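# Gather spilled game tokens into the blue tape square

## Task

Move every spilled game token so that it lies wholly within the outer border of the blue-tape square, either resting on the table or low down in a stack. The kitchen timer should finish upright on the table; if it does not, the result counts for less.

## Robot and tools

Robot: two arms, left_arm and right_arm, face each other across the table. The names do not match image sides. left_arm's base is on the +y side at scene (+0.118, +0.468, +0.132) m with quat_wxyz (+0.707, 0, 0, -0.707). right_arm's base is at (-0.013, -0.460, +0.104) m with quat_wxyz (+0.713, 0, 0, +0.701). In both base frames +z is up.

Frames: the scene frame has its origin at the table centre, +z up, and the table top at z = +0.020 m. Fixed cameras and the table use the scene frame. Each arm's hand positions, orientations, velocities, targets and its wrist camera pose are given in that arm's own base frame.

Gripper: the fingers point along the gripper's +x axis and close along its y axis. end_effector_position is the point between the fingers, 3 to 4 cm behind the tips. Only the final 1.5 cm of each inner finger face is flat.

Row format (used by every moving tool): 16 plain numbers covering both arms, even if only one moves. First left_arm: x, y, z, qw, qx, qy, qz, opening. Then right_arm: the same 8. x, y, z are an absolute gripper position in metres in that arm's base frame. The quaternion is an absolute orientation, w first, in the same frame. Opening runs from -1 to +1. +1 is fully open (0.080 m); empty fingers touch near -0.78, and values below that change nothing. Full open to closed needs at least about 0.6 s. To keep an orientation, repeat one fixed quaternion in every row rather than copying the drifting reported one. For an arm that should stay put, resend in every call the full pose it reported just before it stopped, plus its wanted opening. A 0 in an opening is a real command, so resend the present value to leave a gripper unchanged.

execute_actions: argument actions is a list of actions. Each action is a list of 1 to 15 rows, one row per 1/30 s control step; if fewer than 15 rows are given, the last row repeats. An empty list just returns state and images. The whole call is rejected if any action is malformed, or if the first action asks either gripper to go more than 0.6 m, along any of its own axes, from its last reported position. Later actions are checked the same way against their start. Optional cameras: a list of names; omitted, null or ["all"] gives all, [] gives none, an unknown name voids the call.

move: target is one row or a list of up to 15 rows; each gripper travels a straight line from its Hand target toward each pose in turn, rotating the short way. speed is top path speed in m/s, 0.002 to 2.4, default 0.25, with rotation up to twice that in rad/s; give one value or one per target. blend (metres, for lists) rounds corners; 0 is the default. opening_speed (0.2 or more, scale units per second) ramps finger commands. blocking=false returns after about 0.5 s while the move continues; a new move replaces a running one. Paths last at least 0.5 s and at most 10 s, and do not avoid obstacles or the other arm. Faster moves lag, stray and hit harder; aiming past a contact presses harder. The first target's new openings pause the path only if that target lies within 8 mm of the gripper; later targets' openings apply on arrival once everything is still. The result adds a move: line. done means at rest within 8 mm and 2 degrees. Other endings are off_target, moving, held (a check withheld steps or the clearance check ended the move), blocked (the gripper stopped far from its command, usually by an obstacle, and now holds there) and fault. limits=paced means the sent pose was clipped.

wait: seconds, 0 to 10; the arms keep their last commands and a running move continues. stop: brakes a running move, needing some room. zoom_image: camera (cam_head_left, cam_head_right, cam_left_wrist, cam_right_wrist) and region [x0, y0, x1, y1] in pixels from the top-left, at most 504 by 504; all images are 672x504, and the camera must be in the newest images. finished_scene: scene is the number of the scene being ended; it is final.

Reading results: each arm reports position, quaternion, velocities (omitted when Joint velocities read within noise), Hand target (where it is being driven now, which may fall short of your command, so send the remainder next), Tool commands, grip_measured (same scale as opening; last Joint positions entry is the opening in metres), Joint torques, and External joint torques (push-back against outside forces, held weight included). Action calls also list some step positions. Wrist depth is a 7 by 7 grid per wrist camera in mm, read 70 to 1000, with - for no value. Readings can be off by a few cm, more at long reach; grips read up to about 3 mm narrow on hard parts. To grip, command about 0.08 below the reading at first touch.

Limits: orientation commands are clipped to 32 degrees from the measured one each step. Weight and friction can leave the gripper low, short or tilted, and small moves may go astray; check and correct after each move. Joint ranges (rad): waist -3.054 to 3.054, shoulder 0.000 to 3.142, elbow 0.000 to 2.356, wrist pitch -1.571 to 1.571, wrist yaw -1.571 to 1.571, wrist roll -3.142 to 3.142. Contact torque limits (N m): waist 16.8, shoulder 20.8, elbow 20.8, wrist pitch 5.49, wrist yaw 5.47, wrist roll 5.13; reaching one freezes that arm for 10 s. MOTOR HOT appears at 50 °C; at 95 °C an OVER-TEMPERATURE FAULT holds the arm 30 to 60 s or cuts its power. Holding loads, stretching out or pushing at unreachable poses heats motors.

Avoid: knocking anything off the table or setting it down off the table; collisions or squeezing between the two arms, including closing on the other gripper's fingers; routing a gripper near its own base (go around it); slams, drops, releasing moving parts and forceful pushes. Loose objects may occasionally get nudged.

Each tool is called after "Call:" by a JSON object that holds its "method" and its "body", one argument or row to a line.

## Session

Call:
{"method": "execute_actions", "body": {
  "actions": []
}}

Call:
{"method": "zoom_image", "body": {
  "camera": "cam_head_left",
  "region": [240, 200, 420, 420]
}}

Scene clock: 0.00 s.
left_arm: end_effector_position=(+0.1446, -0.2211, +0.0103) grip_measured=+0.997 end_effector_quat_wxyz=(-0.221, -0.565, -0.236, +0.759) | right_arm: end_effector_position=(+0.1040, +0.1554, +0.2633) grip_measured=+0.993 end_effector_quat_wxyz=(+0.708, +0.293, +0.313, +0.562)
Joint positions: left_arm=[-0.853 1.792 0.969 -0.874 0.245 1.639 0.08] | right_arm=[0.105 0.435 0.566 -0.522 -1.268 0.505 0.08]
Joint velocities: within noise
Joint torques (N m): no reading
External joint torques (N m): no reading
Motor temperatures (°C): left_arm=[31 35 35 35 30 34] | right_arm=[29 36 32 38 29 31]
Heat: left arm: hottest shoulder 35 °C (+0.0 °C/min); right arm: hottest wrist pitch 38 °C (+0.0 °C/min).
Wrist depth (mm): cam_left_wrist=[161 165 172 178 166 171 197 / 165 170 176 183 187 177 184 / 169 174 181 188 196 190 190 / 173 178 185 193 201 210 199 / - 82 190 198 207 105 220 / - 80 196 205 213 83 76 / - 194 201 210 220 88 73] | cam_right_wrist=[- - - - - - - / - - - - - - - / - - - - - - - / - 262 - - - - - / - - 277 - - - 96 / - - - 303 - - 82 / - - - - 285 358 79]
Hand target: left_arm +0.1454, -0.2222, +0.0118; -0.223, -0.566, -0.234, +0.758 | right_arm +0.1038, +0.1554, +0.2635; +0.708, +0.292, +0.312, +0.562
Tool commands: left_gripper/opening=+0.997333 right_gripper/opening=+0.993085

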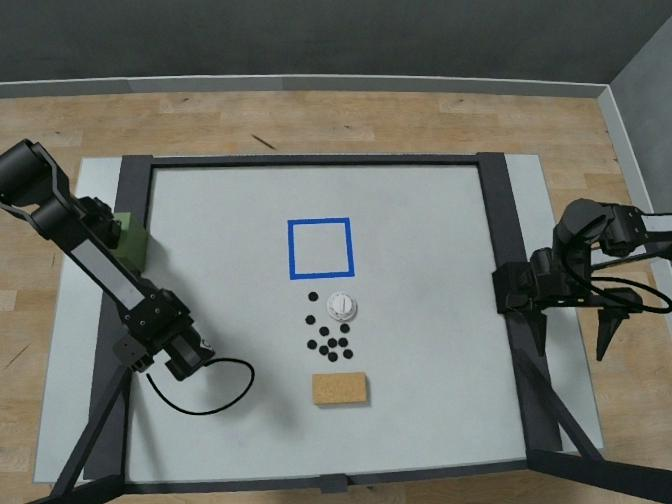

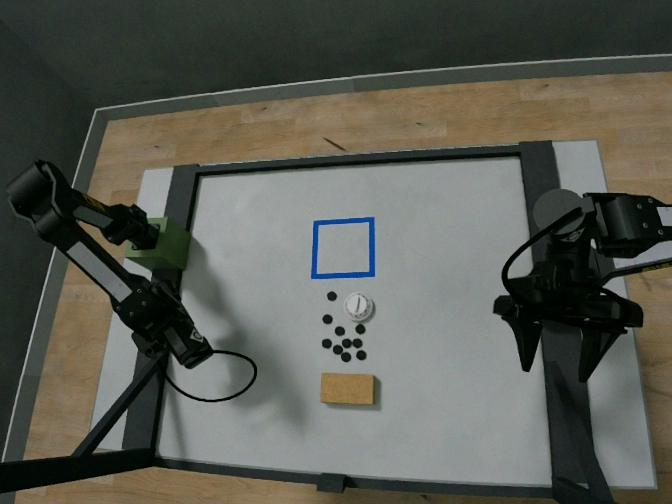

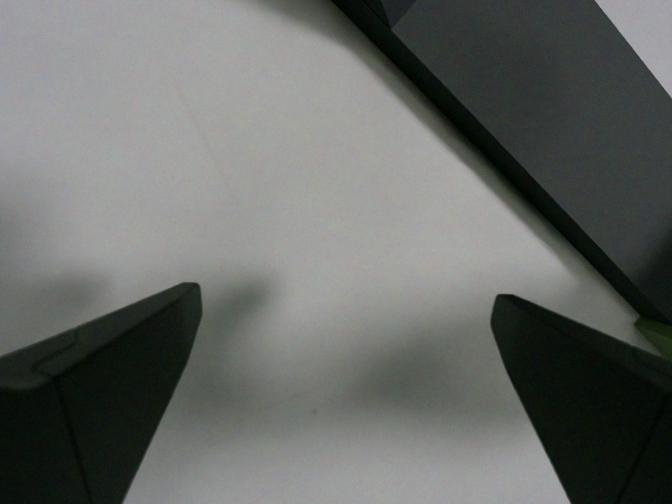

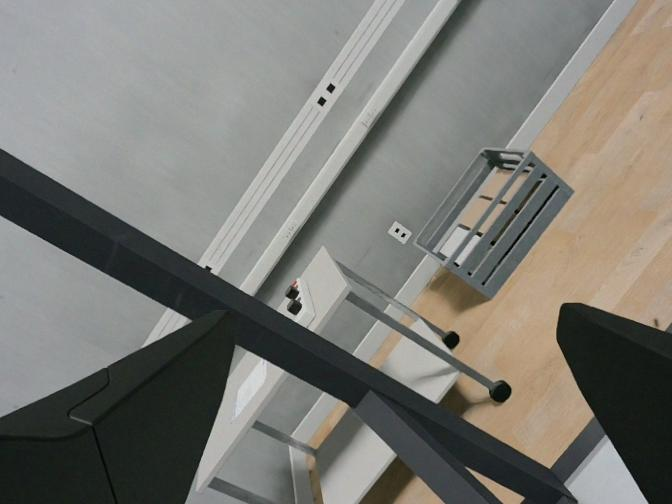

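Scaled by 2.291.

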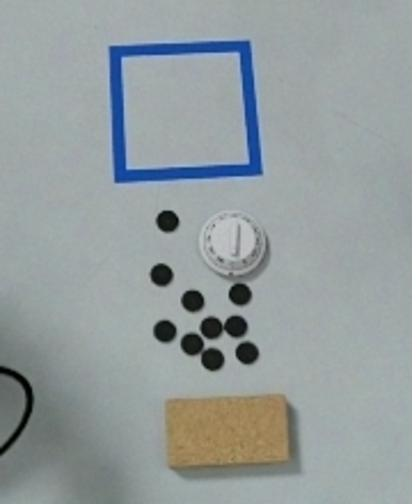

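Call:
{"method": "move", "body": {
  "target": [
    [0.1454,-0.2222,0.0118,-0.223,-0.566,-0.234,0.758,1,0.3,0.05,0.2,0.653,-0.271,0.653,0.271,1],
    [0.1454,-0.2222,0.0118,-0.223,-0.566,-0.234,0.758,1,0.405,0.01,0.03,0.653,-0.271,0.653,0.271,1]
  ],
  "cameras": ["cam_right_wrist","cam_head_left"],
  "blend": [0.04,0]
}}

Scene clock: 20.90 s.
left_arm: end_effector_position=(+0.1446, -0.2211, +0.0103) grip_measured=+0.997 end_effector_quat_wxyz=(-0.221, -0.565, -0.236, +0.759) | right_arm: end_effector_position=(+0.4039, +0.0104, +0.0344) grip_measured=+0.993 end_effector_quat_wxyz=(+0.657, -0.269, +0.651, +0.269)
Joint positions: left_arm=[-0.853 1.792 0.969 -0.874 0.245 1.639 0.08] | right_arm=[0.025 2.135 1.596 -1.024 -0.002 -0.755 0.08]
Joint velocities: within noise
Joint torques (N m): left_arm=[0.02 -5.65 4.09 0.1 0.2 0.01] | right_arm=[-0.08 -7.73 5.47 0.47 0.04 -0.21]
External joint torques (N m): left_arm=[0.02 0.26 -0.32 0 0 0] | right_arm=[-0.11 2.1 -0.17 0.12 0.09 -0.21]
Motor temperatures (°C): left_arm=[31 36 36 35 30 34] | right_arm=[29 36 35 39 29 31]
Heat: left arm: hottest shoulder 36 °C (+2.9 °C/min); right arm: hottest wrist pitch 39 °C (+2.9 °C/min).
Wrist depth (mm): cam_left_wrist=[161 165 172 178 166 172 197 / 165 170 176 183 187 176 185 / 169 174 181 188 195 190 190 / 173 178 185 193 201 210 199 / - 82 191 198 206 105 220 / - 80 196 205 213 83 76 / - 194 201 210 220 88 73] | cam_right_wrist=[- 153 150 150 150 148 146 / 162 162 158 155 154 154 155 / 175 172 171 142 141 166 164 / 186 183 180 167 175 176 174 / 197 192 190 192 190 184 96 / - - 207 205 202 202 82 / - - 225 223 220 218 79]
Hand target: left_arm +0.1454, -0.2222, +0.0118; -0.223, -0.566, -0.234, +0.758 | right_arm +0.4050, +0.0100, +0.0300; +0.653, -0.271, +0.653, +0.271
Off the commanded pose: left_arm 0.002 m, 0 deg | right_arm 0.005 m, 1 deg.
move: done
Images, in order (width x height): cam_head_left 672x504, cam_right_wrist 672x504.

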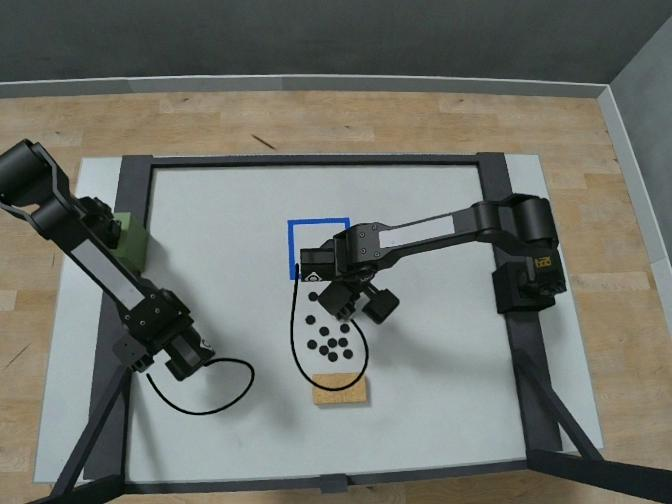

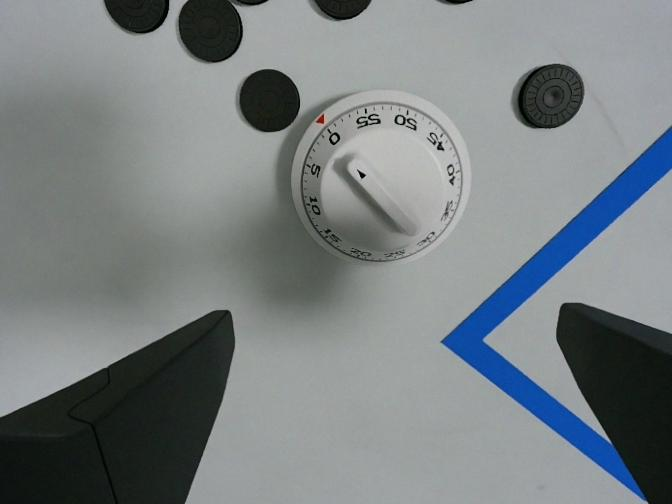

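Call:
{"method": "move", "body": {
  "target": [
    [0.1454,-0.2222,0.0118,-0.223,-0.566,-0.234,0.758,1,0.412,0.026,-0.005,0.653,-0.271,0.653,0.271,1]
  ],
  "cameras": ["cam_right_wrist"],
  "speed": 0.1
}}

Scene clock: 32.40 s.
left_arm: end_effector_position=(+0.1446, -0.2211, +0.0103) grip_measured=+0.997 end_effector_quat_wxyz=(-0.221, -0.565, -0.236, +0.759) | right_arm: end_effector_position=(+0.4155, +0.0261, +0.0041) grip_measured=+0.993 end_effector_quat_wxyz=(+0.660, -0.275, +0.644, +0.271)
Joint positions: left_arm=[-0.853 1.792 0.969 -0.874 0.245 1.639 0.08] | right_arm=[0.062 2.207 1.587 -0.927 -0.002 -0.73 0.08]
Joint velocities: within noise
Joint torques (N m): left_arm=[0 -5.64 4.08 0.08 0.19 0.01] | right_arm=[0.14 -7.7 4.1 0.57 0.05 0.18]
External joint torques (N m): left_arm=[0.01 0.28 -0.3 0 -0.01 0] | right_arm=[0.06 2.49 -1.44 0.18 0.09 0.18]
Motor temperatures (°C): left_arm=[31 37 37 35 30 33] | right_arm=[29 39 35 39 29 31]
Heat: left arm: hottest shoulder 37 °C (+3.7 °C/min); right arm: hottest shoulder 39 °C (+5.6 °C/min).
Wrist depth (mm): cam_left_wrist=[161 165 171 178 166 171 197 / 165 170 176 182 187 176 184 / 169 174 181 188 195 190 191 / 173 178 185 192 201 210 199 / - 82 190 198 206 105 219 / - 80 196 204 213 83 76 / - 194 202 210 220 88 73] | cam_right_wrist=[121 122 122 121 122 120 121 / - 131 130 131 130 129 127 / 140 140 135 128 121 134 131 / 149 149 147 122 116 143 143 / 157 156 155 139 124 154 96 / - - 168 166 166 165 82 / - - 181 179 178 177 79]
Hand target: left_arm +0.1454, -0.2222, +0.0118; -0.223, -0.566, -0.234, +0.758 | right_arm +0.4118, +0.0260, -0.0049; +0.653, -0.271, +0.653, +0.271
Off the commanded pose: left_arm 0.002 m, 0 deg | right_arm 0.010 m, 1 deg.
move: off_target (right_arm)
Images, in order (width x height): cam_right_wrist 672x504.

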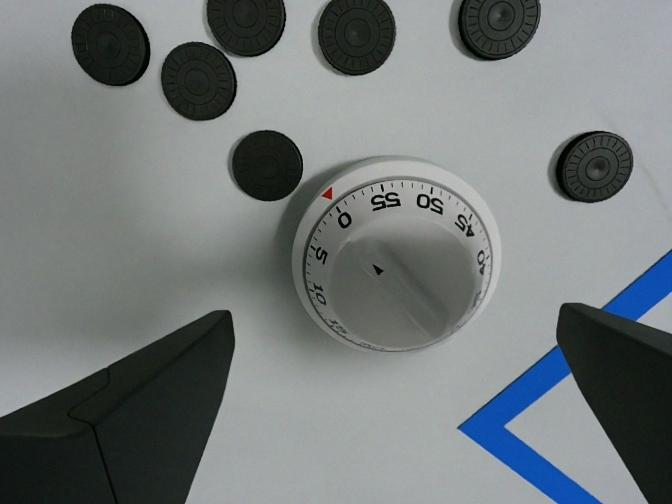

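Call:
{"method": "move", "body": {
  "target": [
    [0.1454,-0.2222,0.0118,-0.223,-0.566,-0.234,0.758,1,0.411,0.026,-0.038,0.653,-0.271,0.653,0.271,1]
  ],
  "cameras": ["cam_right_wrist"],
  "speed": 0.08
}}

Scene clock: 39.67 s.
left_arm: end_effector_position=(+0.1446, -0.2211, +0.0103) grip_measured=+0.997 end_effector_quat_wxyz=(-0.221, -0.565, -0.236, +0.759) | right_arm: end_effector_position=(+0.4156, +0.0261, -0.0287) grip_measured=+0.993 end_effector_quat_wxyz=(+0.661, -0.275, +0.644, +0.271)
Joint positions: left_arm=[-0.853 1.792 0.969 -0.874 0.245 1.639 0.08] | right_arm=[0.062 2.26 1.534 -0.82 -0.002 -0.73 0.08]
Joint velocities: within noise
Joint torques (N m): left_arm=[0 -5.69 4.1 0.1 0.19 0.01] | right_arm=[0.18 -7.69 3.79 0.58 0.05 0.18]
External joint torques (N m): left_arm=[0.03 0.2 -0.22 0.03 0 0.01] | right_arm=[0.22 2.48 -1.43 0.21 0.08 0.18]
Motor temperatures (°C): left_arm=[31 37 37 35 30 33] | right_arm=[29 40 35 39 29 31]
Heat: left arm: hottest shoulder 37 °C (+3.0 °C/min); right arm: hottest shoulder 40 °C (+6.1 °C/min).
Wrist depth (mm): cam_left_wrist=[161 165 172 178 166 172 197 / 165 170 176 183 187 177 185 / 169 174 181 188 195 189 190 / 173 178 186 194 201 209 198 / - 82 190 198 205 105 220 / - 80 196 204 213 83 76 / - 194 201 210 220 88 73] | cam_right_wrist=[- 93 93 - 93 94 93 / - 102 100 99 98 96 97 / - - 102 105 92 104 101 / - 114 112 - - 91 109 / 121 119 104 89 85 - 88 / - - 129 95 92 126 82 / - - 138 137 135 135 82]
Hand target: left_arm +0.1454, -0.2222, +0.0118; -0.223, -0.566, -0.234, +0.758 | right_arm +0.4109, +0.0260, -0.0379; +0.653, -0.271, +0.653, +0.271
Off the commanded pose: left_arm 0.002 m, 0 deg | right_arm 0.010 m, 1 deg.
move: off_target (right_arm)
Images, in order (width x height): cam_right_wrist 672x504.

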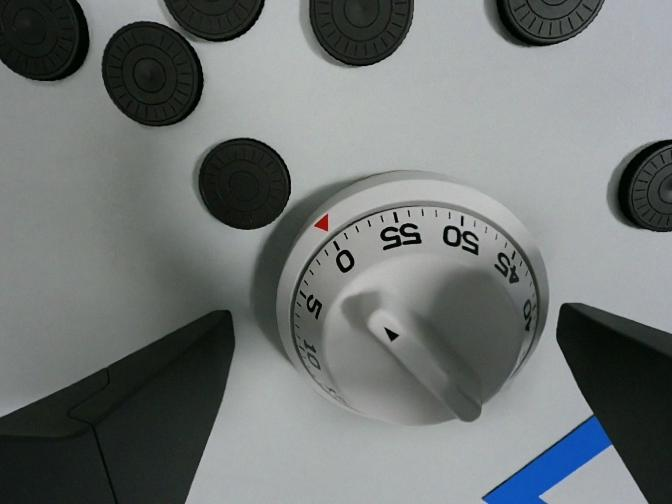

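Call:
{"method": "move", "body": {
  "target": [
    [0.1454,-0.2222,0.0118,-0.223,-0.566,-0.234,0.758,1,0.411,0.026,-0.038,0.653,-0.271,0.653,0.271,0.4],
    [0.1454,-0.2222,0.0118,-0.223,-0.566,-0.234,0.758,1,0.411,0.026,-0.005,0.653,-0.271,0.653,0.271,0.4],
    [0.1454,-0.2222,0.0118,-0.223,-0.566,-0.234,0.758,1,0.27,0.02,-0.01,0.653,-0.271,0.653,0.271,0.4],
    [0.1454,-0.2222,0.0118,-0.223,-0.566,-0.234,0.758,1,0.27,0.02,-0.031,0.653,-0.271,0.653,0.271,0.4]
  ],
  "cameras": ["cam_right_wrist","cam_head_left"],
  "speed": [0.08,0.08,0.15,0.05],
  "opening_speed": 0.7
}}

Scene clock: 62.87 s.
left_arm: end_effector_position=(+0.1446, -0.2211, +0.0103) grip_measured=+0.997 end_effector_quat_wxyz=(-0.221, -0.565, -0.236, +0.759) | right_arm: end_effector_position=(+0.2736, +0.0198, -0.0266) grip_measured=+0.571 end_effector_quat_wxyz=(+0.659, -0.273, +0.647, +0.271)
Joint positions: left_arm=[-0.853 1.792 0.969 -0.874 0.245 1.639 0.08] | right_arm=[0.071 1.811 0.84 -0.583 -0.002 -0.719 0.061]
Joint velocities: within noise
Joint torques (N m): left_arm=[0.03 -5.67 4.09 0.09 0.2 0] | right_arm=[0.27 -4.62 3.15 0.57 0.03 0.19]
External joint torques (N m): left_arm=[0.03 0.22 -0.26 0.02 0.01 0] | right_arm=[0.24 1.78 -1.38 0.21 0.07 0.19]
Motor temperatures (°C): left_arm=[31 38 37 35 30 33] | right_arm=[29 45 34 38 29 31]
Heat: left arm: hottest shoulder 38 °C (+3.0 °C/min); right arm: hottest shoulder 45 °C (+9.0 °C/min).
Wrist depth (mm): cam_left_wrist=[161 166 172 178 166 172 197 / 165 170 176 183 187 177 184 / 169 174 181 188 195 190 190 / 173 178 185 193 201 210 199 / - 82 191 199 205 105 220 / - 80 196 205 213 83 76 / - 194 201 210 220 88 73] | cam_right_wrist=[- 102 101 101 100 101 99 / - 108 108 107 104 104 103 / - 114 113 - 93 110 109 / - 122 119 - - 117 117 / 130 129 98 86 - 95 122 / - - 135 94 91 134 - / - - 147 146 144 146 78]
Hand target: left_arm +0.1454, -0.2222, +0.0118; -0.223, -0.566, -0.234, +0.758 | right_arm +0.2700, +0.0200, -0.0309; +0.653, -0.271, +0.653, +0.271
Off the commanded pose: left_arm 0.002 m, 0 deg | right_arm 0.006 m, 1 deg.
move: done
Images, in order (width x height): cam_head_left 672x504, cam_right_wrist 672x504.

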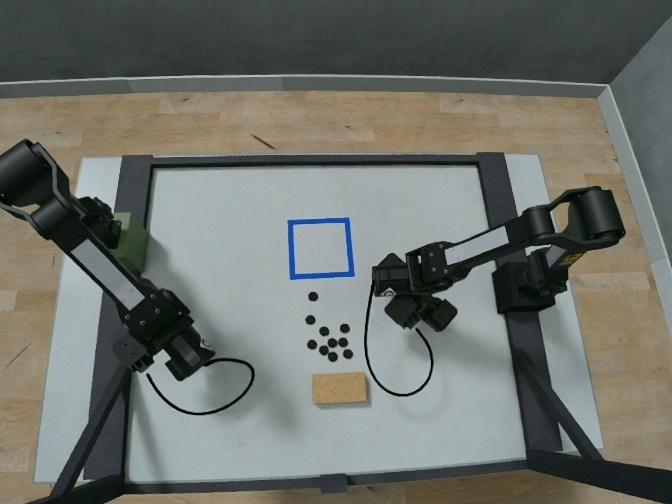

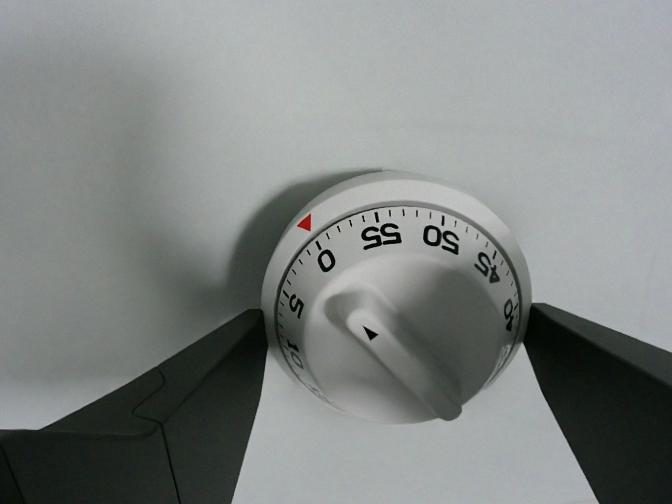

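Call:
{"method": "move", "body": {
  "target": [
    [0.1454,-0.2222,0.0118,-0.223,-0.566,-0.234,0.758,1,0.27,0.02,-0.038,0.653,-0.271,0.653,0.271,0.4]
  ],
  "cameras": ["cam_right_wrist"],
  "speed": 0.03
}}

Scene clock: 76.77 s.
left_arm: end_effector_position=(+0.1446, -0.2211, +0.0103) grip_measured=+0.997 end_effector_quat_wxyz=(-0.221, -0.565, -0.236, +0.759) | right_arm: end_effector_position=(+0.2740, +0.0198, -0.0334) grip_measured=+0.571 end_effector_quat_wxyz=(+0.659, -0.274, +0.646, +0.271)
Joint positions: left_arm=[-0.853 1.792 0.969 -0.874 0.245 1.639 0.08] | right_arm=[0.071 1.831 0.831 -0.552 -0.002 -0.719 0.061]
Joint velocities: within noise
Joint torques (N m): left_arm=[-0.02 -5.68 4.08 0.09 0.19 0] | right_arm=[0.27 -4.59 3.03 0.58 0.03 0.18]
External joint torques (N m): left_arm=[-0.03 0.24 -0.23 0.03 0 0] | right_arm=[0.25 1.82 -1.36 0.22 0.07 0.18]
Motor temperatures (°C): left_arm=[30 38 37 35 30 33] | right_arm=[29 43 34 38 29 31]
Heat: left arm: hottest shoulder 38 °C (+2.0 °C/min); right arm: hottest shoulder 43 °C (+8.0 °C/min).
Wrist depth (mm): cam_left_wrist=[161 165 171 178 166 172 197 / 165 170 176 183 187 177 184 / 169 174 181 188 195 189 190 / 173 178 185 193 201 210 198 / - 82 190 199 205 105 221 / - 80 196 204 214 83 76 / - 194 202 210 220 88 73] | cam_right_wrist=[- 96 95 94 94 94 94 / - 101 100 100 98 97 98 / - - 105 105 93 104 104 / - 115 113 - - 108 110 / 122 120 98 86 - 95 114 / - - 128 95 92 126 - / - - 138 137 136 135 78]
Hand target: left_arm +0.1454, -0.2222, +0.0118; -0.223, -0.566, -0.234, +0.758 | right_arm +0.2700, +0.0200, -0.0379; +0.653, -0.271, +0.653, +0.271
Off the commanded pose: left_arm 0.002 m, 0 deg | right_arm 0.006 m, 1 deg.
move: done
Images, in order (width x height): cam_right_wrist 672x504.

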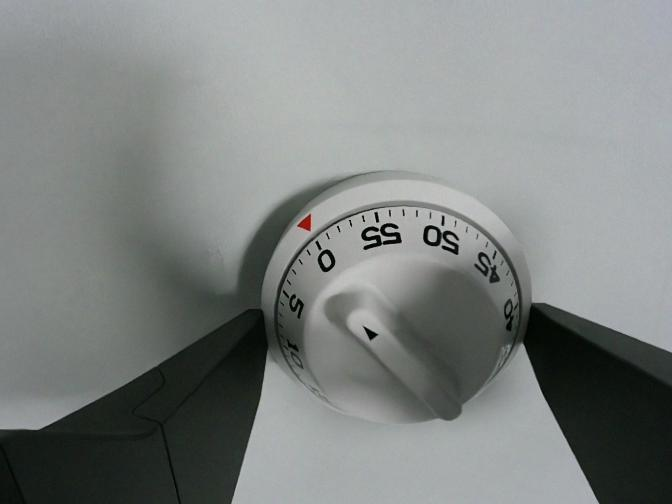

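Call:
{"method": "move", "body": {
  "target": [
    [0.1454,-0.2222,0.0118,-0.223,-0.566,-0.234,0.758,1,0.27,0.02,-0.0395,0.653,-0.271,0.653,0.271,0.4],
    [0.1454,-0.2222,0.0118,-0.223,-0.566,-0.234,0.758,1,0.27,0.02,-0.0395,0.653,-0.271,0.653,0.271,1],
    [0.1454,-0.2222,0.0118,-0.223,-0.566,-0.234,0.758,1,0.27,0.02,0.04,0.653,-0.271,0.653,0.271,1],
    [0.1454,-0.2222,0.0118,-0.223,-0.566,-0.234,0.758,1,0.415,0.175,0.03,0.707,0,0.707,0,1]
  ],
  "cameras": ["cam_right_wrist","cam_head_left","cam_head_right"],
  "speed": [0.03,0.08,0.08,0.2]
}}

Scene clock: 91.37 s.
left_arm: end_effector_position=(+0.1446, -0.2211, +0.0103) grip_measured=+0.997 end_effector_quat_wxyz=(-0.221, -0.565, -0.236, +0.759) | right_arm: end_effector_position=(+0.4145, +0.1750, +0.0376) grip_measured=+0.990 end_effector_quat_wxyz=(+0.712, +0.000, +0.702, +0.005)
Joint positions: left_arm=[-0.853 1.792 0.969 -0.874 0.245 1.639 0.08] | right_arm=[0.399 2.31 1.899 -1.144 -0.002 0.392 0.08]
Joint velocities: within noise
Joint torques (N m): left_arm=[0.01 -5.69 4.06 0.09 0.2 0] | right_arm=[0.09 -8.28 5.84 0.32 0.08 0.21]
External joint torques (N m): left_arm=[-0.01 0.26 -0.31 0.01 0 0] | right_arm=[0.06 2.82 0.02 -0.06 0.07 0.21]
Motor temperatures (°C): left_arm=[30 38 37 35 30 33] | right_arm=[29 42 34 38 29 31]
Heat: left arm: hottest shoulder 38 °C (+1.0 °C/min); right arm: hottest shoulder 42 °C (+3.0 °C/min).
Wrist depth (mm): cam_left_wrist=[161 165 171 178 166 172 197 / 165 169 176 183 187 176 184 / 169 174 180 188 195 190 190 / 173 178 185 193 201 210 199 / - 82 190 198 206 105 221 / - 80 196 204 213 83 76 / - 194 201 210 220 88 72] | cam_right_wrist=[- 151 128 127 150 150 148 / 162 161 132 131 157 156 155 / 174 172 140 139 168 165 167 / 186 183 149 148 179 176 177 / 197 192 157 159 191 188 96 / - - 208 207 206 205 82 / - - 227 225 223 222 79]
Hand target: left_arm +0.1454, -0.2222, +0.0118; -0.223, -0.566, -0.234, +0.758 | right_arm +0.4149, +0.1750, +0.0300; +0.707, +0.000, +0.707, +0.000
Off the commanded pose: left_arm 0.002 m, 0 deg | right_arm 0.008 m, 1 deg.
move: done
Images, in order (width x height): cam_head_left 672x504, cam_head_right 672x504, cam_right_wrist 672x504.

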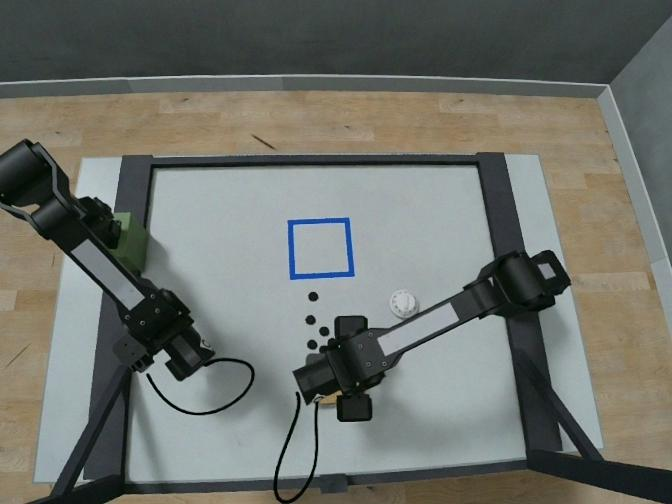

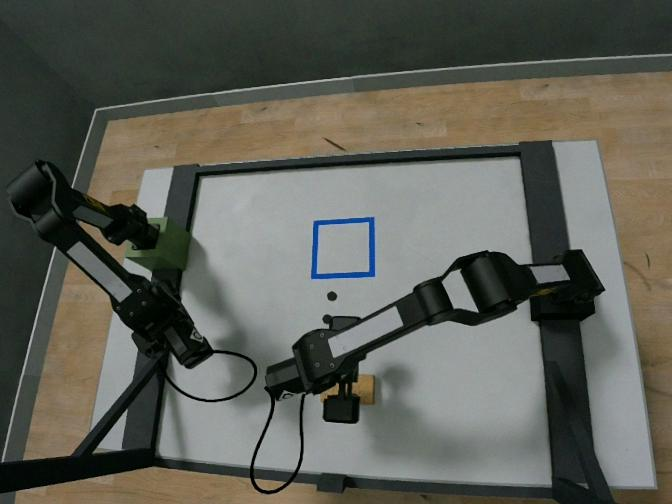

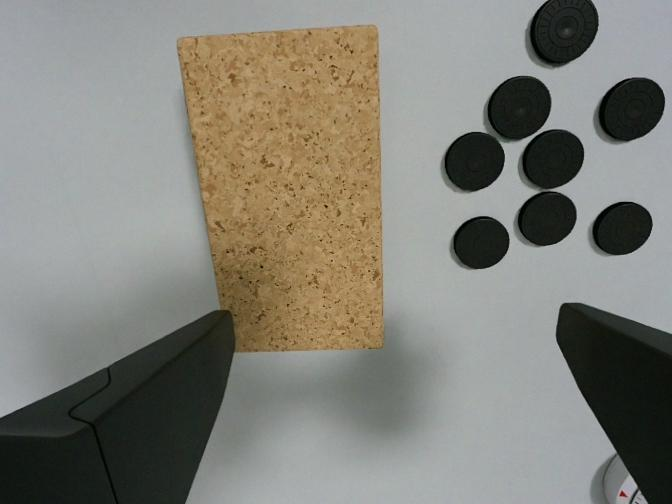

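Call:
{"method": "move", "body": {
  "target": [
    [0.1454,-0.2222,0.0118,-0.223,-0.566,-0.234,0.758,1,0.421,0.21,0.02,0.707,-0.0093,0.707,0.0093,1],
    [0.1454,-0.2222,0.0118,-0.223,-0.566,-0.234,0.758,1,0.420,0.21,-0.036,0.707,-0.0093,0.707,0.0093,1]
  ],
  "cameras": ["cam_right_wrist"],
  "speed": 0.1
}}

Scene clock: 108.53 s.
left_arm: end_effector_position=(+0.1446, -0.2211, +0.0103) grip_measured=+0.997 end_effector_quat_wxyz=(-0.221, -0.565, -0.236, +0.759) | right_arm: end_effector_position=(+0.4234, +0.2123, -0.0252) grip_measured=+0.990 end_effector_quat_wxyz=(+0.715, -0.008, +0.699, +0.016)
Joint positions: left_arm=[-0.853 1.792 0.969 -0.874 0.245 1.639 0.08] | right_arm=[0.464 2.473 1.934 -1.007 -0.001 0.43 0.08]
Joint velocities: within noise
Joint torques (N m): left_arm=[0.01 -5.7 4.12 0.07 0.19 0.01] | right_arm=[-0.01 -9.17 4.17 0.6 0.08 0.2]
External joint torques (N m): left_arm=[-0.02 0.22 -0.25 0 0 0] | right_arm=[-0.11 2.69 -1.54 0.2 0.06 0.21]
Motor temperatures (°C): left_arm=[30 38 37 35 30 33] | right_arm=[29 47 35 38 29 31]
Heat: left arm: hottest shoulder 38 °C (+1.0 °C/min); right arm: hottest shoulder 47 °C (+4.0 °C/min).
Wrist depth (mm): cam_left_wrist=[161 165 171 178 166 171 197 / 165 169 176 182 187 176 185 / 169 174 181 188 195 189 190 / 173 178 185 193 201 210 199 / - 82 191 198 206 105 221 / - 80 195 204 213 83 76 / - 195 202 210 221 88 73] | cam_right_wrist=[- 95 - 92 - - - / - 100 - 71 - 71 97 / - - 103 75 74 73 - / - 114 113 80 79 78 105 / 122 119 100 85 84 83 86 / - - 129 91 91 90 82 / - - 140 100 100 100 79]
Hand target: left_arm +0.1454, -0.2222, +0.0118; -0.223, -0.566, -0.234, +0.758 | right_arm +0.4199, +0.2100, -0.0358; +0.707, -0.009, +0.707, +0.009
Off the commanded pose: left_arm 0.002 m, 0 deg | right_arm 0.012 m, 1 deg.
move: off_target (right_arm)
Images, in order (width x height): cam_right_wrist 672x504.

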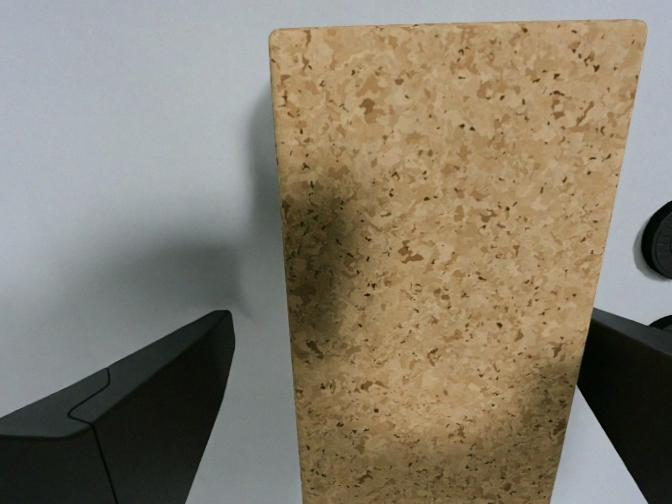

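Call:
{"method": "move", "body": {
  "target": [
    [0.1454,-0.2222,0.0118,-0.223,-0.566,-0.234,0.758,1,0.420,0.21,-0.036,0.707,-0.0093,0.707,0.0093,0.2],
    [0.1454,-0.2222,0.0118,-0.223,-0.566,-0.234,0.758,1,0.438,0.213,-0.036,0.7053,-0.0493,0.7053,0.0493,0.2],
    [0.1454,-0.2222,0.0118,-0.223,-0.566,-0.234,0.758,1,0.44,0.13,-0.036,0.7053,-0.0493,0.7053,0.0493,0.2]
  ],
  "cameras": ["cam_right_wrist","cam_head_left","cam_head_right"],
  "speed": [0.08,0.07,0.07],
  "opening_speed": 0.7
}}

Call:
{"method": "zoom_image", "body": {
  "camera": "cam_head_left",
  "region": [240, 200, 420, 420]
}}

Scene clock: 129.60 s.
left_arm: end_effector_position=(+0.1446, -0.2211, +0.0103) grip_measured=+0.997 end_effector_quat_wxyz=(-0.221, -0.565, -0.236, +0.759) | right_arm: end_effector_position=(+0.4448, +0.1388, -0.0273) grip_measured=+0.460 end_effector_quat_wxyz=(+0.714, -0.047, +0.696, +0.057)
Joint positions: left_arm=[-0.853 1.792 0.969 -0.874 0.245 1.639 0.08] | right_arm=[0.3 2.441 1.865 -0.968 -0.008 0.154 0.056]
Joint velocities: within noise
Joint torques (N m): left_arm=[-0.01 -5.66 4.12 0.09 0.19 0] | right_arm=[-0.87 -10.21 2.82 0.53 0.29 -0.17]
External joint torques (N m): left_arm=[-0.02 0.24 -0.25 0 0 0] | right_arm=[-1 1.37 -2.79 0.13 0.3 -0.17]
Motor temperatures (°C): left_arm=[30 38 37 35 30 33] | right_arm=[29 51 35 38 29 31]
Heat: left arm: hottest shoulder 38 °C (+0.0 °C/min); right arm: hottest shoulder 51 °C (+7.0 °C/min). Fold the right arm in close to its base, or ease its load, before you think long.
Wrist depth (mm): cam_left_wrist=[161 166 171 178 165 171 198 / 165 169 176 183 187 177 185 / 169 173 180 188 195 190 190 / 173 178 185 193 202 210 198 / - 82 190 198 205 105 220 / - 80 196 204 214 83 76 / - 194 202 210 220 88 73] | cam_right_wrist=[- 96 - 93 92 - 93 / - 102 - 72 71 71 97 / - - 77 75 75 74 - / - 116 - 81 79 79 108 / 123 123 87 85 85 84 112 / - - 92 91 91 90 - / - - - 100 99 96 -]
Hand target: left_arm +0.1454, -0.2222, +0.0118; -0.223, -0.566, -0.234, +0.758 | right_arm +0.4399, +0.1301, -0.0357; +0.705, -0.049, +0.705, +0.049
Off the commanded pose: left_arm 0.002 m, 0 deg | right_arm 0.013 m, 2 deg.
MOTOR HOT: joint 2 (shoulder) of the right arm reports 51 °C; the controller stops that arm at 95 °C. To cool a motor, set the load down, stop pushing, or move to a pose that needs little force.
move: off_target (right_arm)
Images, in order (width x height): cam_head_left 672x504, cam_head_right 672x504, cam_right_wrist 672x504.

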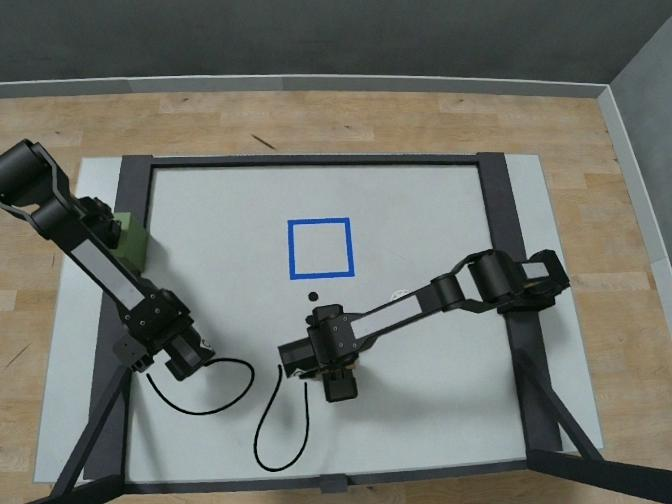

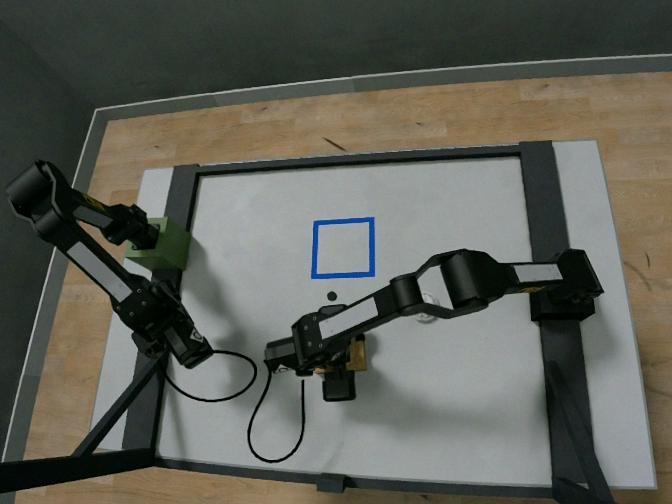

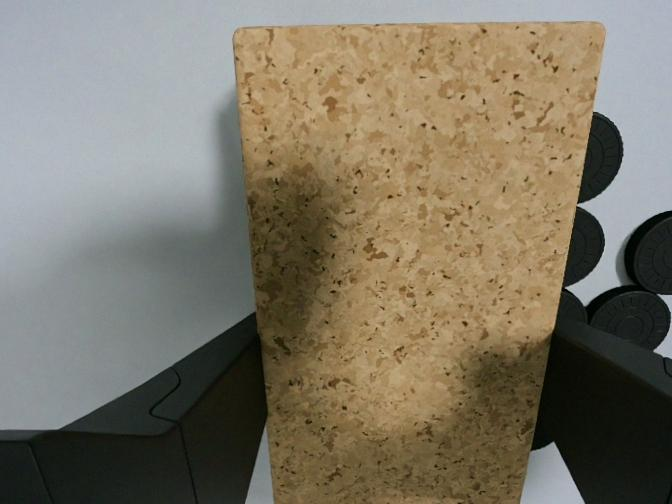

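Scaled by 2.291.

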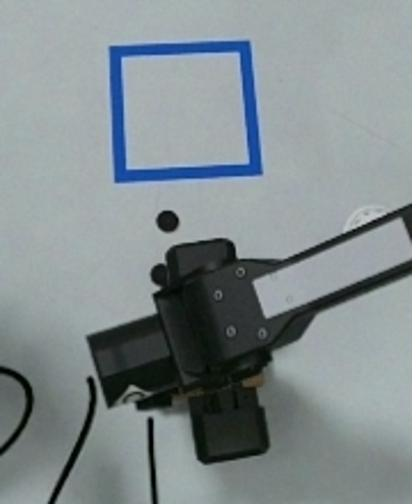

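Call:
{"method": "move", "body": {
  "target": [
    [0.1454,-0.2222,0.0118,-0.223,-0.566,-0.234,0.758,1,0.443,0.05,-0.036,0.7053,-0.0493,0.7053,0.0493,0.2]
  ],
  "cameras": ["cam_right_wrist","cam_head_left"],
  "speed": 0.07
}}

Call:
{"method": "zoom_image", "body": {
  "camera": "cam_head_left",
  "region": [240, 200, 420, 420]
}}

Scene clock: 136.03 s.
left_arm: end_effector_position=(+0.1446, -0.2211, +0.0103) grip_measured=+0.997 end_effector_quat_wxyz=(-0.221, -0.565, -0.236, +0.759) | right_arm: end_effector_position=(+0.4488, +0.0579, -0.0280) grip_measured=+0.460 end_effector_quat_wxyz=(+0.714, -0.048, +0.696, +0.055)
Joint positions: left_arm=[-0.853 1.792 0.969 -0.874 0.245 1.639 0.08] | right_arm=[0.126 2.39 1.769 -0.925 -0.008 -0.02 0.056]
Joint velocities: within noise
Joint torques (N m): left_arm=[-0.01 -5.66 4.11 0.1 0.2 0.01] | right_arm=[-0.99 -9.87 2.83 0.64 0.28 -0.2]
External joint torques (N m): left_arm=[-0.01 0.23 -0.24 0.02 0 0] | right_arm=[-1.01 1.29 -2.64 0.25 0.29 -0.2]
Motor temperatures (°C): left_arm=[30 38 37 35 30 33] | right_arm=[29 51 35 38 29 31]
Heat: left arm: hottest shoulder 38 °C (+0.0 °C/min); right arm: hottest shoulder 51 °C (+8.1 °C/min). Fold the right arm in close to its base, or ease its load, before you think long.
Wrist depth (mm): cam_left_wrist=[161 166 172 178 166 172 197 / 165 170 176 182 187 177 185 / 169 174 181 188 195 190 190 / 173 178 185 193 201 210 199 / - 82 191 198 206 105 221 / - 80 196 204 214 83 76 / - 194 202 211 220 88 73] | cam_right_wrist=[- 96 - 93 92 - - / - 102 - 72 71 71 95 / - - 77 75 75 74 100 / - 116 - 81 79 79 105 / 123 123 87 85 85 84 115 / - - 92 91 91 90 - / - - - 100 99 96 -]
Hand target: left_arm +0.1454, -0.2222, +0.0118; -0.223, -0.566, -0.234, +0.758 | right_arm +0.4430, +0.0501, -0.0358; +0.705, -0.049, +0.705, +0.049
Off the commanded pose: left_arm 0.002 m, 0 deg | right_arm 0.013 m, 2 deg.
MOTOR HOT: still on. Joint 2 (shoulder) of the right arm reports 51 °C.
move: off_target (right_arm)
Images, in order (width x height): cam_head_left 672x504, cam_right_wrist 672x504.

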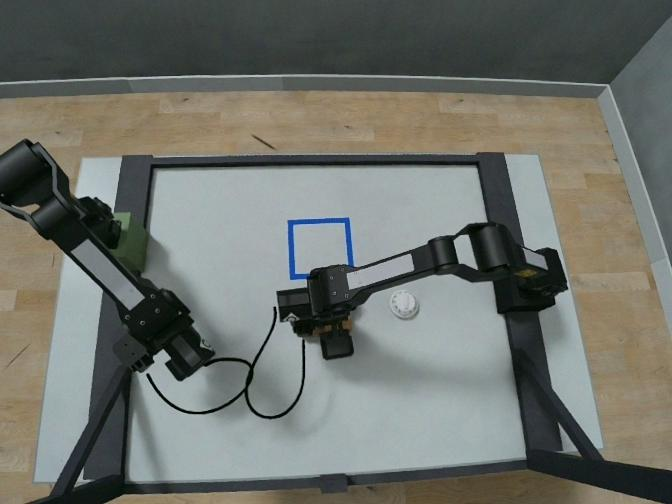

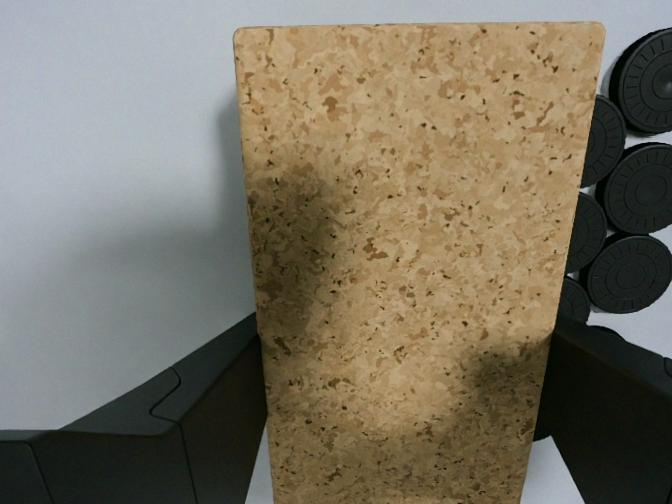

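Scaled by 2.291.

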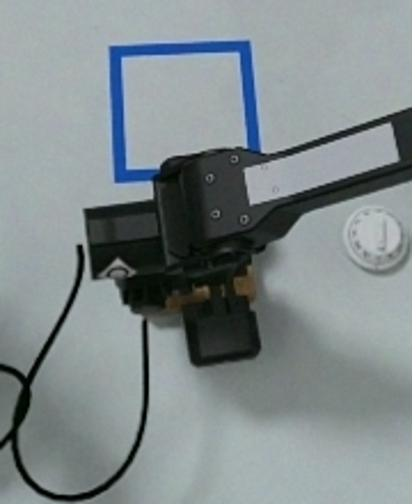

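Call:
{"method": "move", "body": {
  "target": [
    [0.1454,-0.2222,0.0118,-0.223,-0.566,-0.234,0.758,1,0.453,-0.03,-0.036,0.7053,-0.0493,0.7053,0.0493,0.2]
  ],
  "cameras": ["cam_right_wrist","cam_head_left","cam_head_right"],
  "speed": 0.07
}}

Call:
{"method": "zoom_image", "body": {
  "camera": "cam_head_left",
  "region": [260, 200, 380, 330]
}}

Call:
{"method": "zoom_image", "body": {
  "camera": "cam_head_right",
  "region": [280, 200, 400, 330]
}}

Scene clock: 147.47 s.
left_arm: end_effector_position=(+0.1446, -0.2211, +0.0103) grip_measured=+0.997 end_effector_quat_wxyz=(-0.221, -0.565, -0.236, +0.759) | right_arm: end_effector_position=(+0.4545, -0.0283, -0.0261) grip_measured=+0.460 end_effector_quat_wxyz=(+0.713, -0.047, +0.698, +0.048)
Joint positions: left_arm=[-0.853 1.792 0.969 -0.874 0.245 1.639 0.08] | right_arm=[-0.064 2.402 1.8 -0.948 -0.004 -0.199 0.056]
Joint velocities: within noise
Joint torques (N m): left_arm=[0.02 -5.68 4.08 0.09 0.2 0] | right_arm=[-0.14 -8.09 5.33 0.38 0.15 -0.17]
External joint torques (N m): left_arm=[0 0.23 -0.31 -0.01 0.01 0] | right_arm=[-0.14 3.29 -0.24 0 0.16 -0.17]
Motor temperatures (°C): left_arm=[30 38 37 35 30 33] | right_arm=[29 52 34 38 29 31]
Heat: left arm: hottest shoulder 38 °C (+0.0 °C/min); right arm: hottest shoulder 52 °C (+10.1 °C/min). Fold the right arm in close to its base, or ease its load, before you think long.
Wrist depth (mm): cam_left_wrist=[161 166 172 178 166 172 197 / 165 170 176 183 187 177 185 / 169 174 180 187 195 190 190 / 173 178 185 193 201 209 199 / - 82 190 198 205 105 221 / - 80 196 204 213 83 76 / - 194 201 211 220 88 73] | cam_right_wrist=[- 96 - 93 - - 92 / - 102 - 72 72 71 95 / - - 77 75 75 74 99 / - 116 - 81 79 79 105 / 123 123 87 85 85 84 115 / - - 92 90 91 90 - / - - - 100 100 99 -]
Hand target: left_arm +0.1454, -0.2222, +0.0118; -0.223, -0.566, -0.234, +0.758 | right_arm +0.4527, -0.0299, -0.0358; +0.705, -0.049, +0.705, +0.049
Off the commanded pose: left_arm 0.002 m, 0 deg | right_arm 0.010 m, 1 deg.
MOTOR HOT: still on. Joint 2 (shoulder) of the right arm reports 52 °C.
move: off_target (right_arm)
Images, in order (width x height): cam_head_left 672x504, cam_head_right 672x504, cam_right_wrist 672x504.

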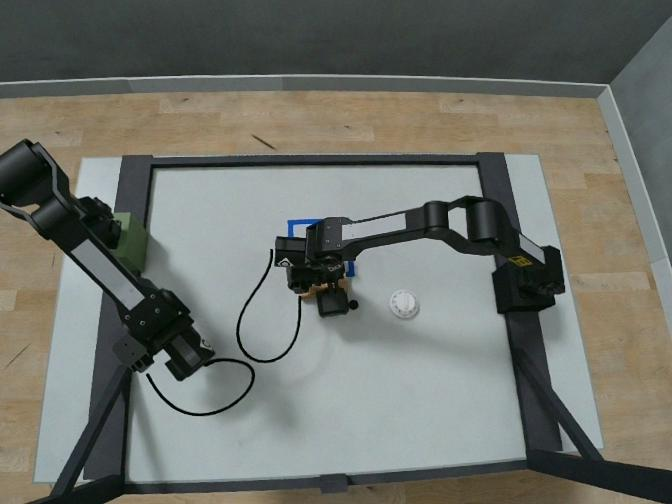

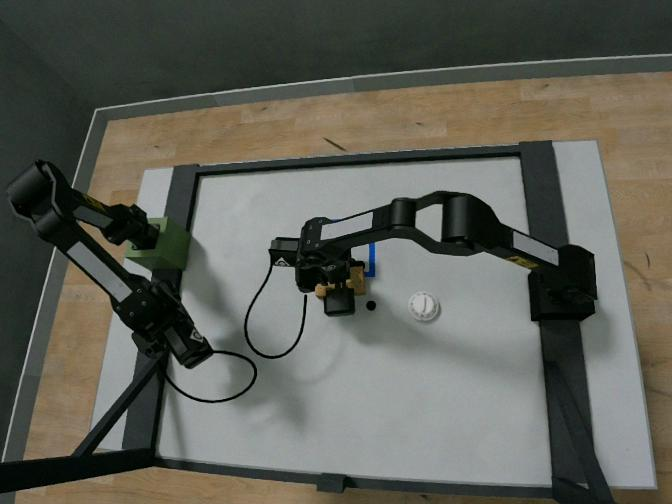

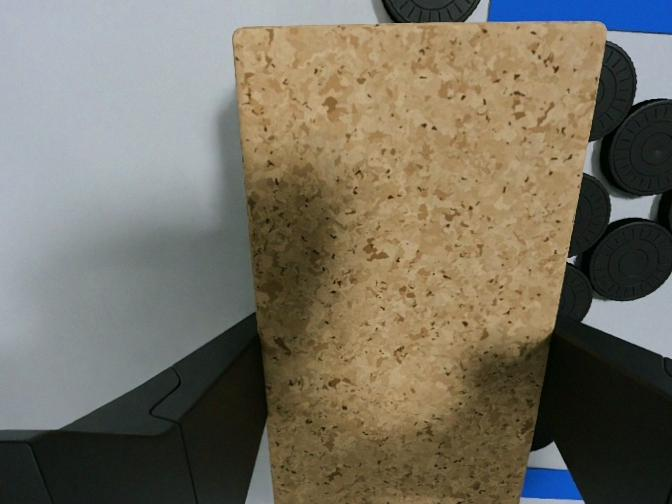

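Scaled by 3.877.

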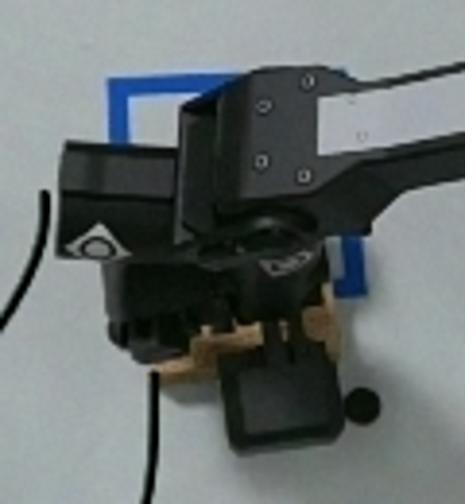

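Scaled by 3.877.

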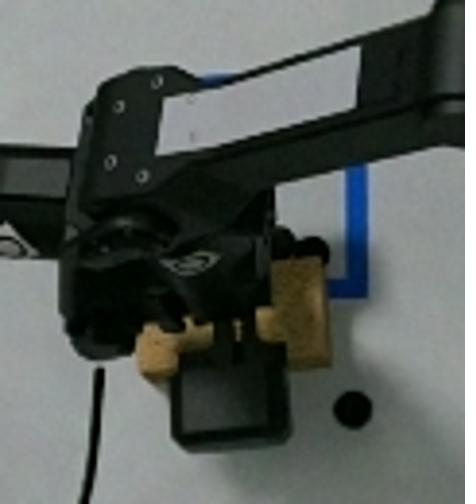

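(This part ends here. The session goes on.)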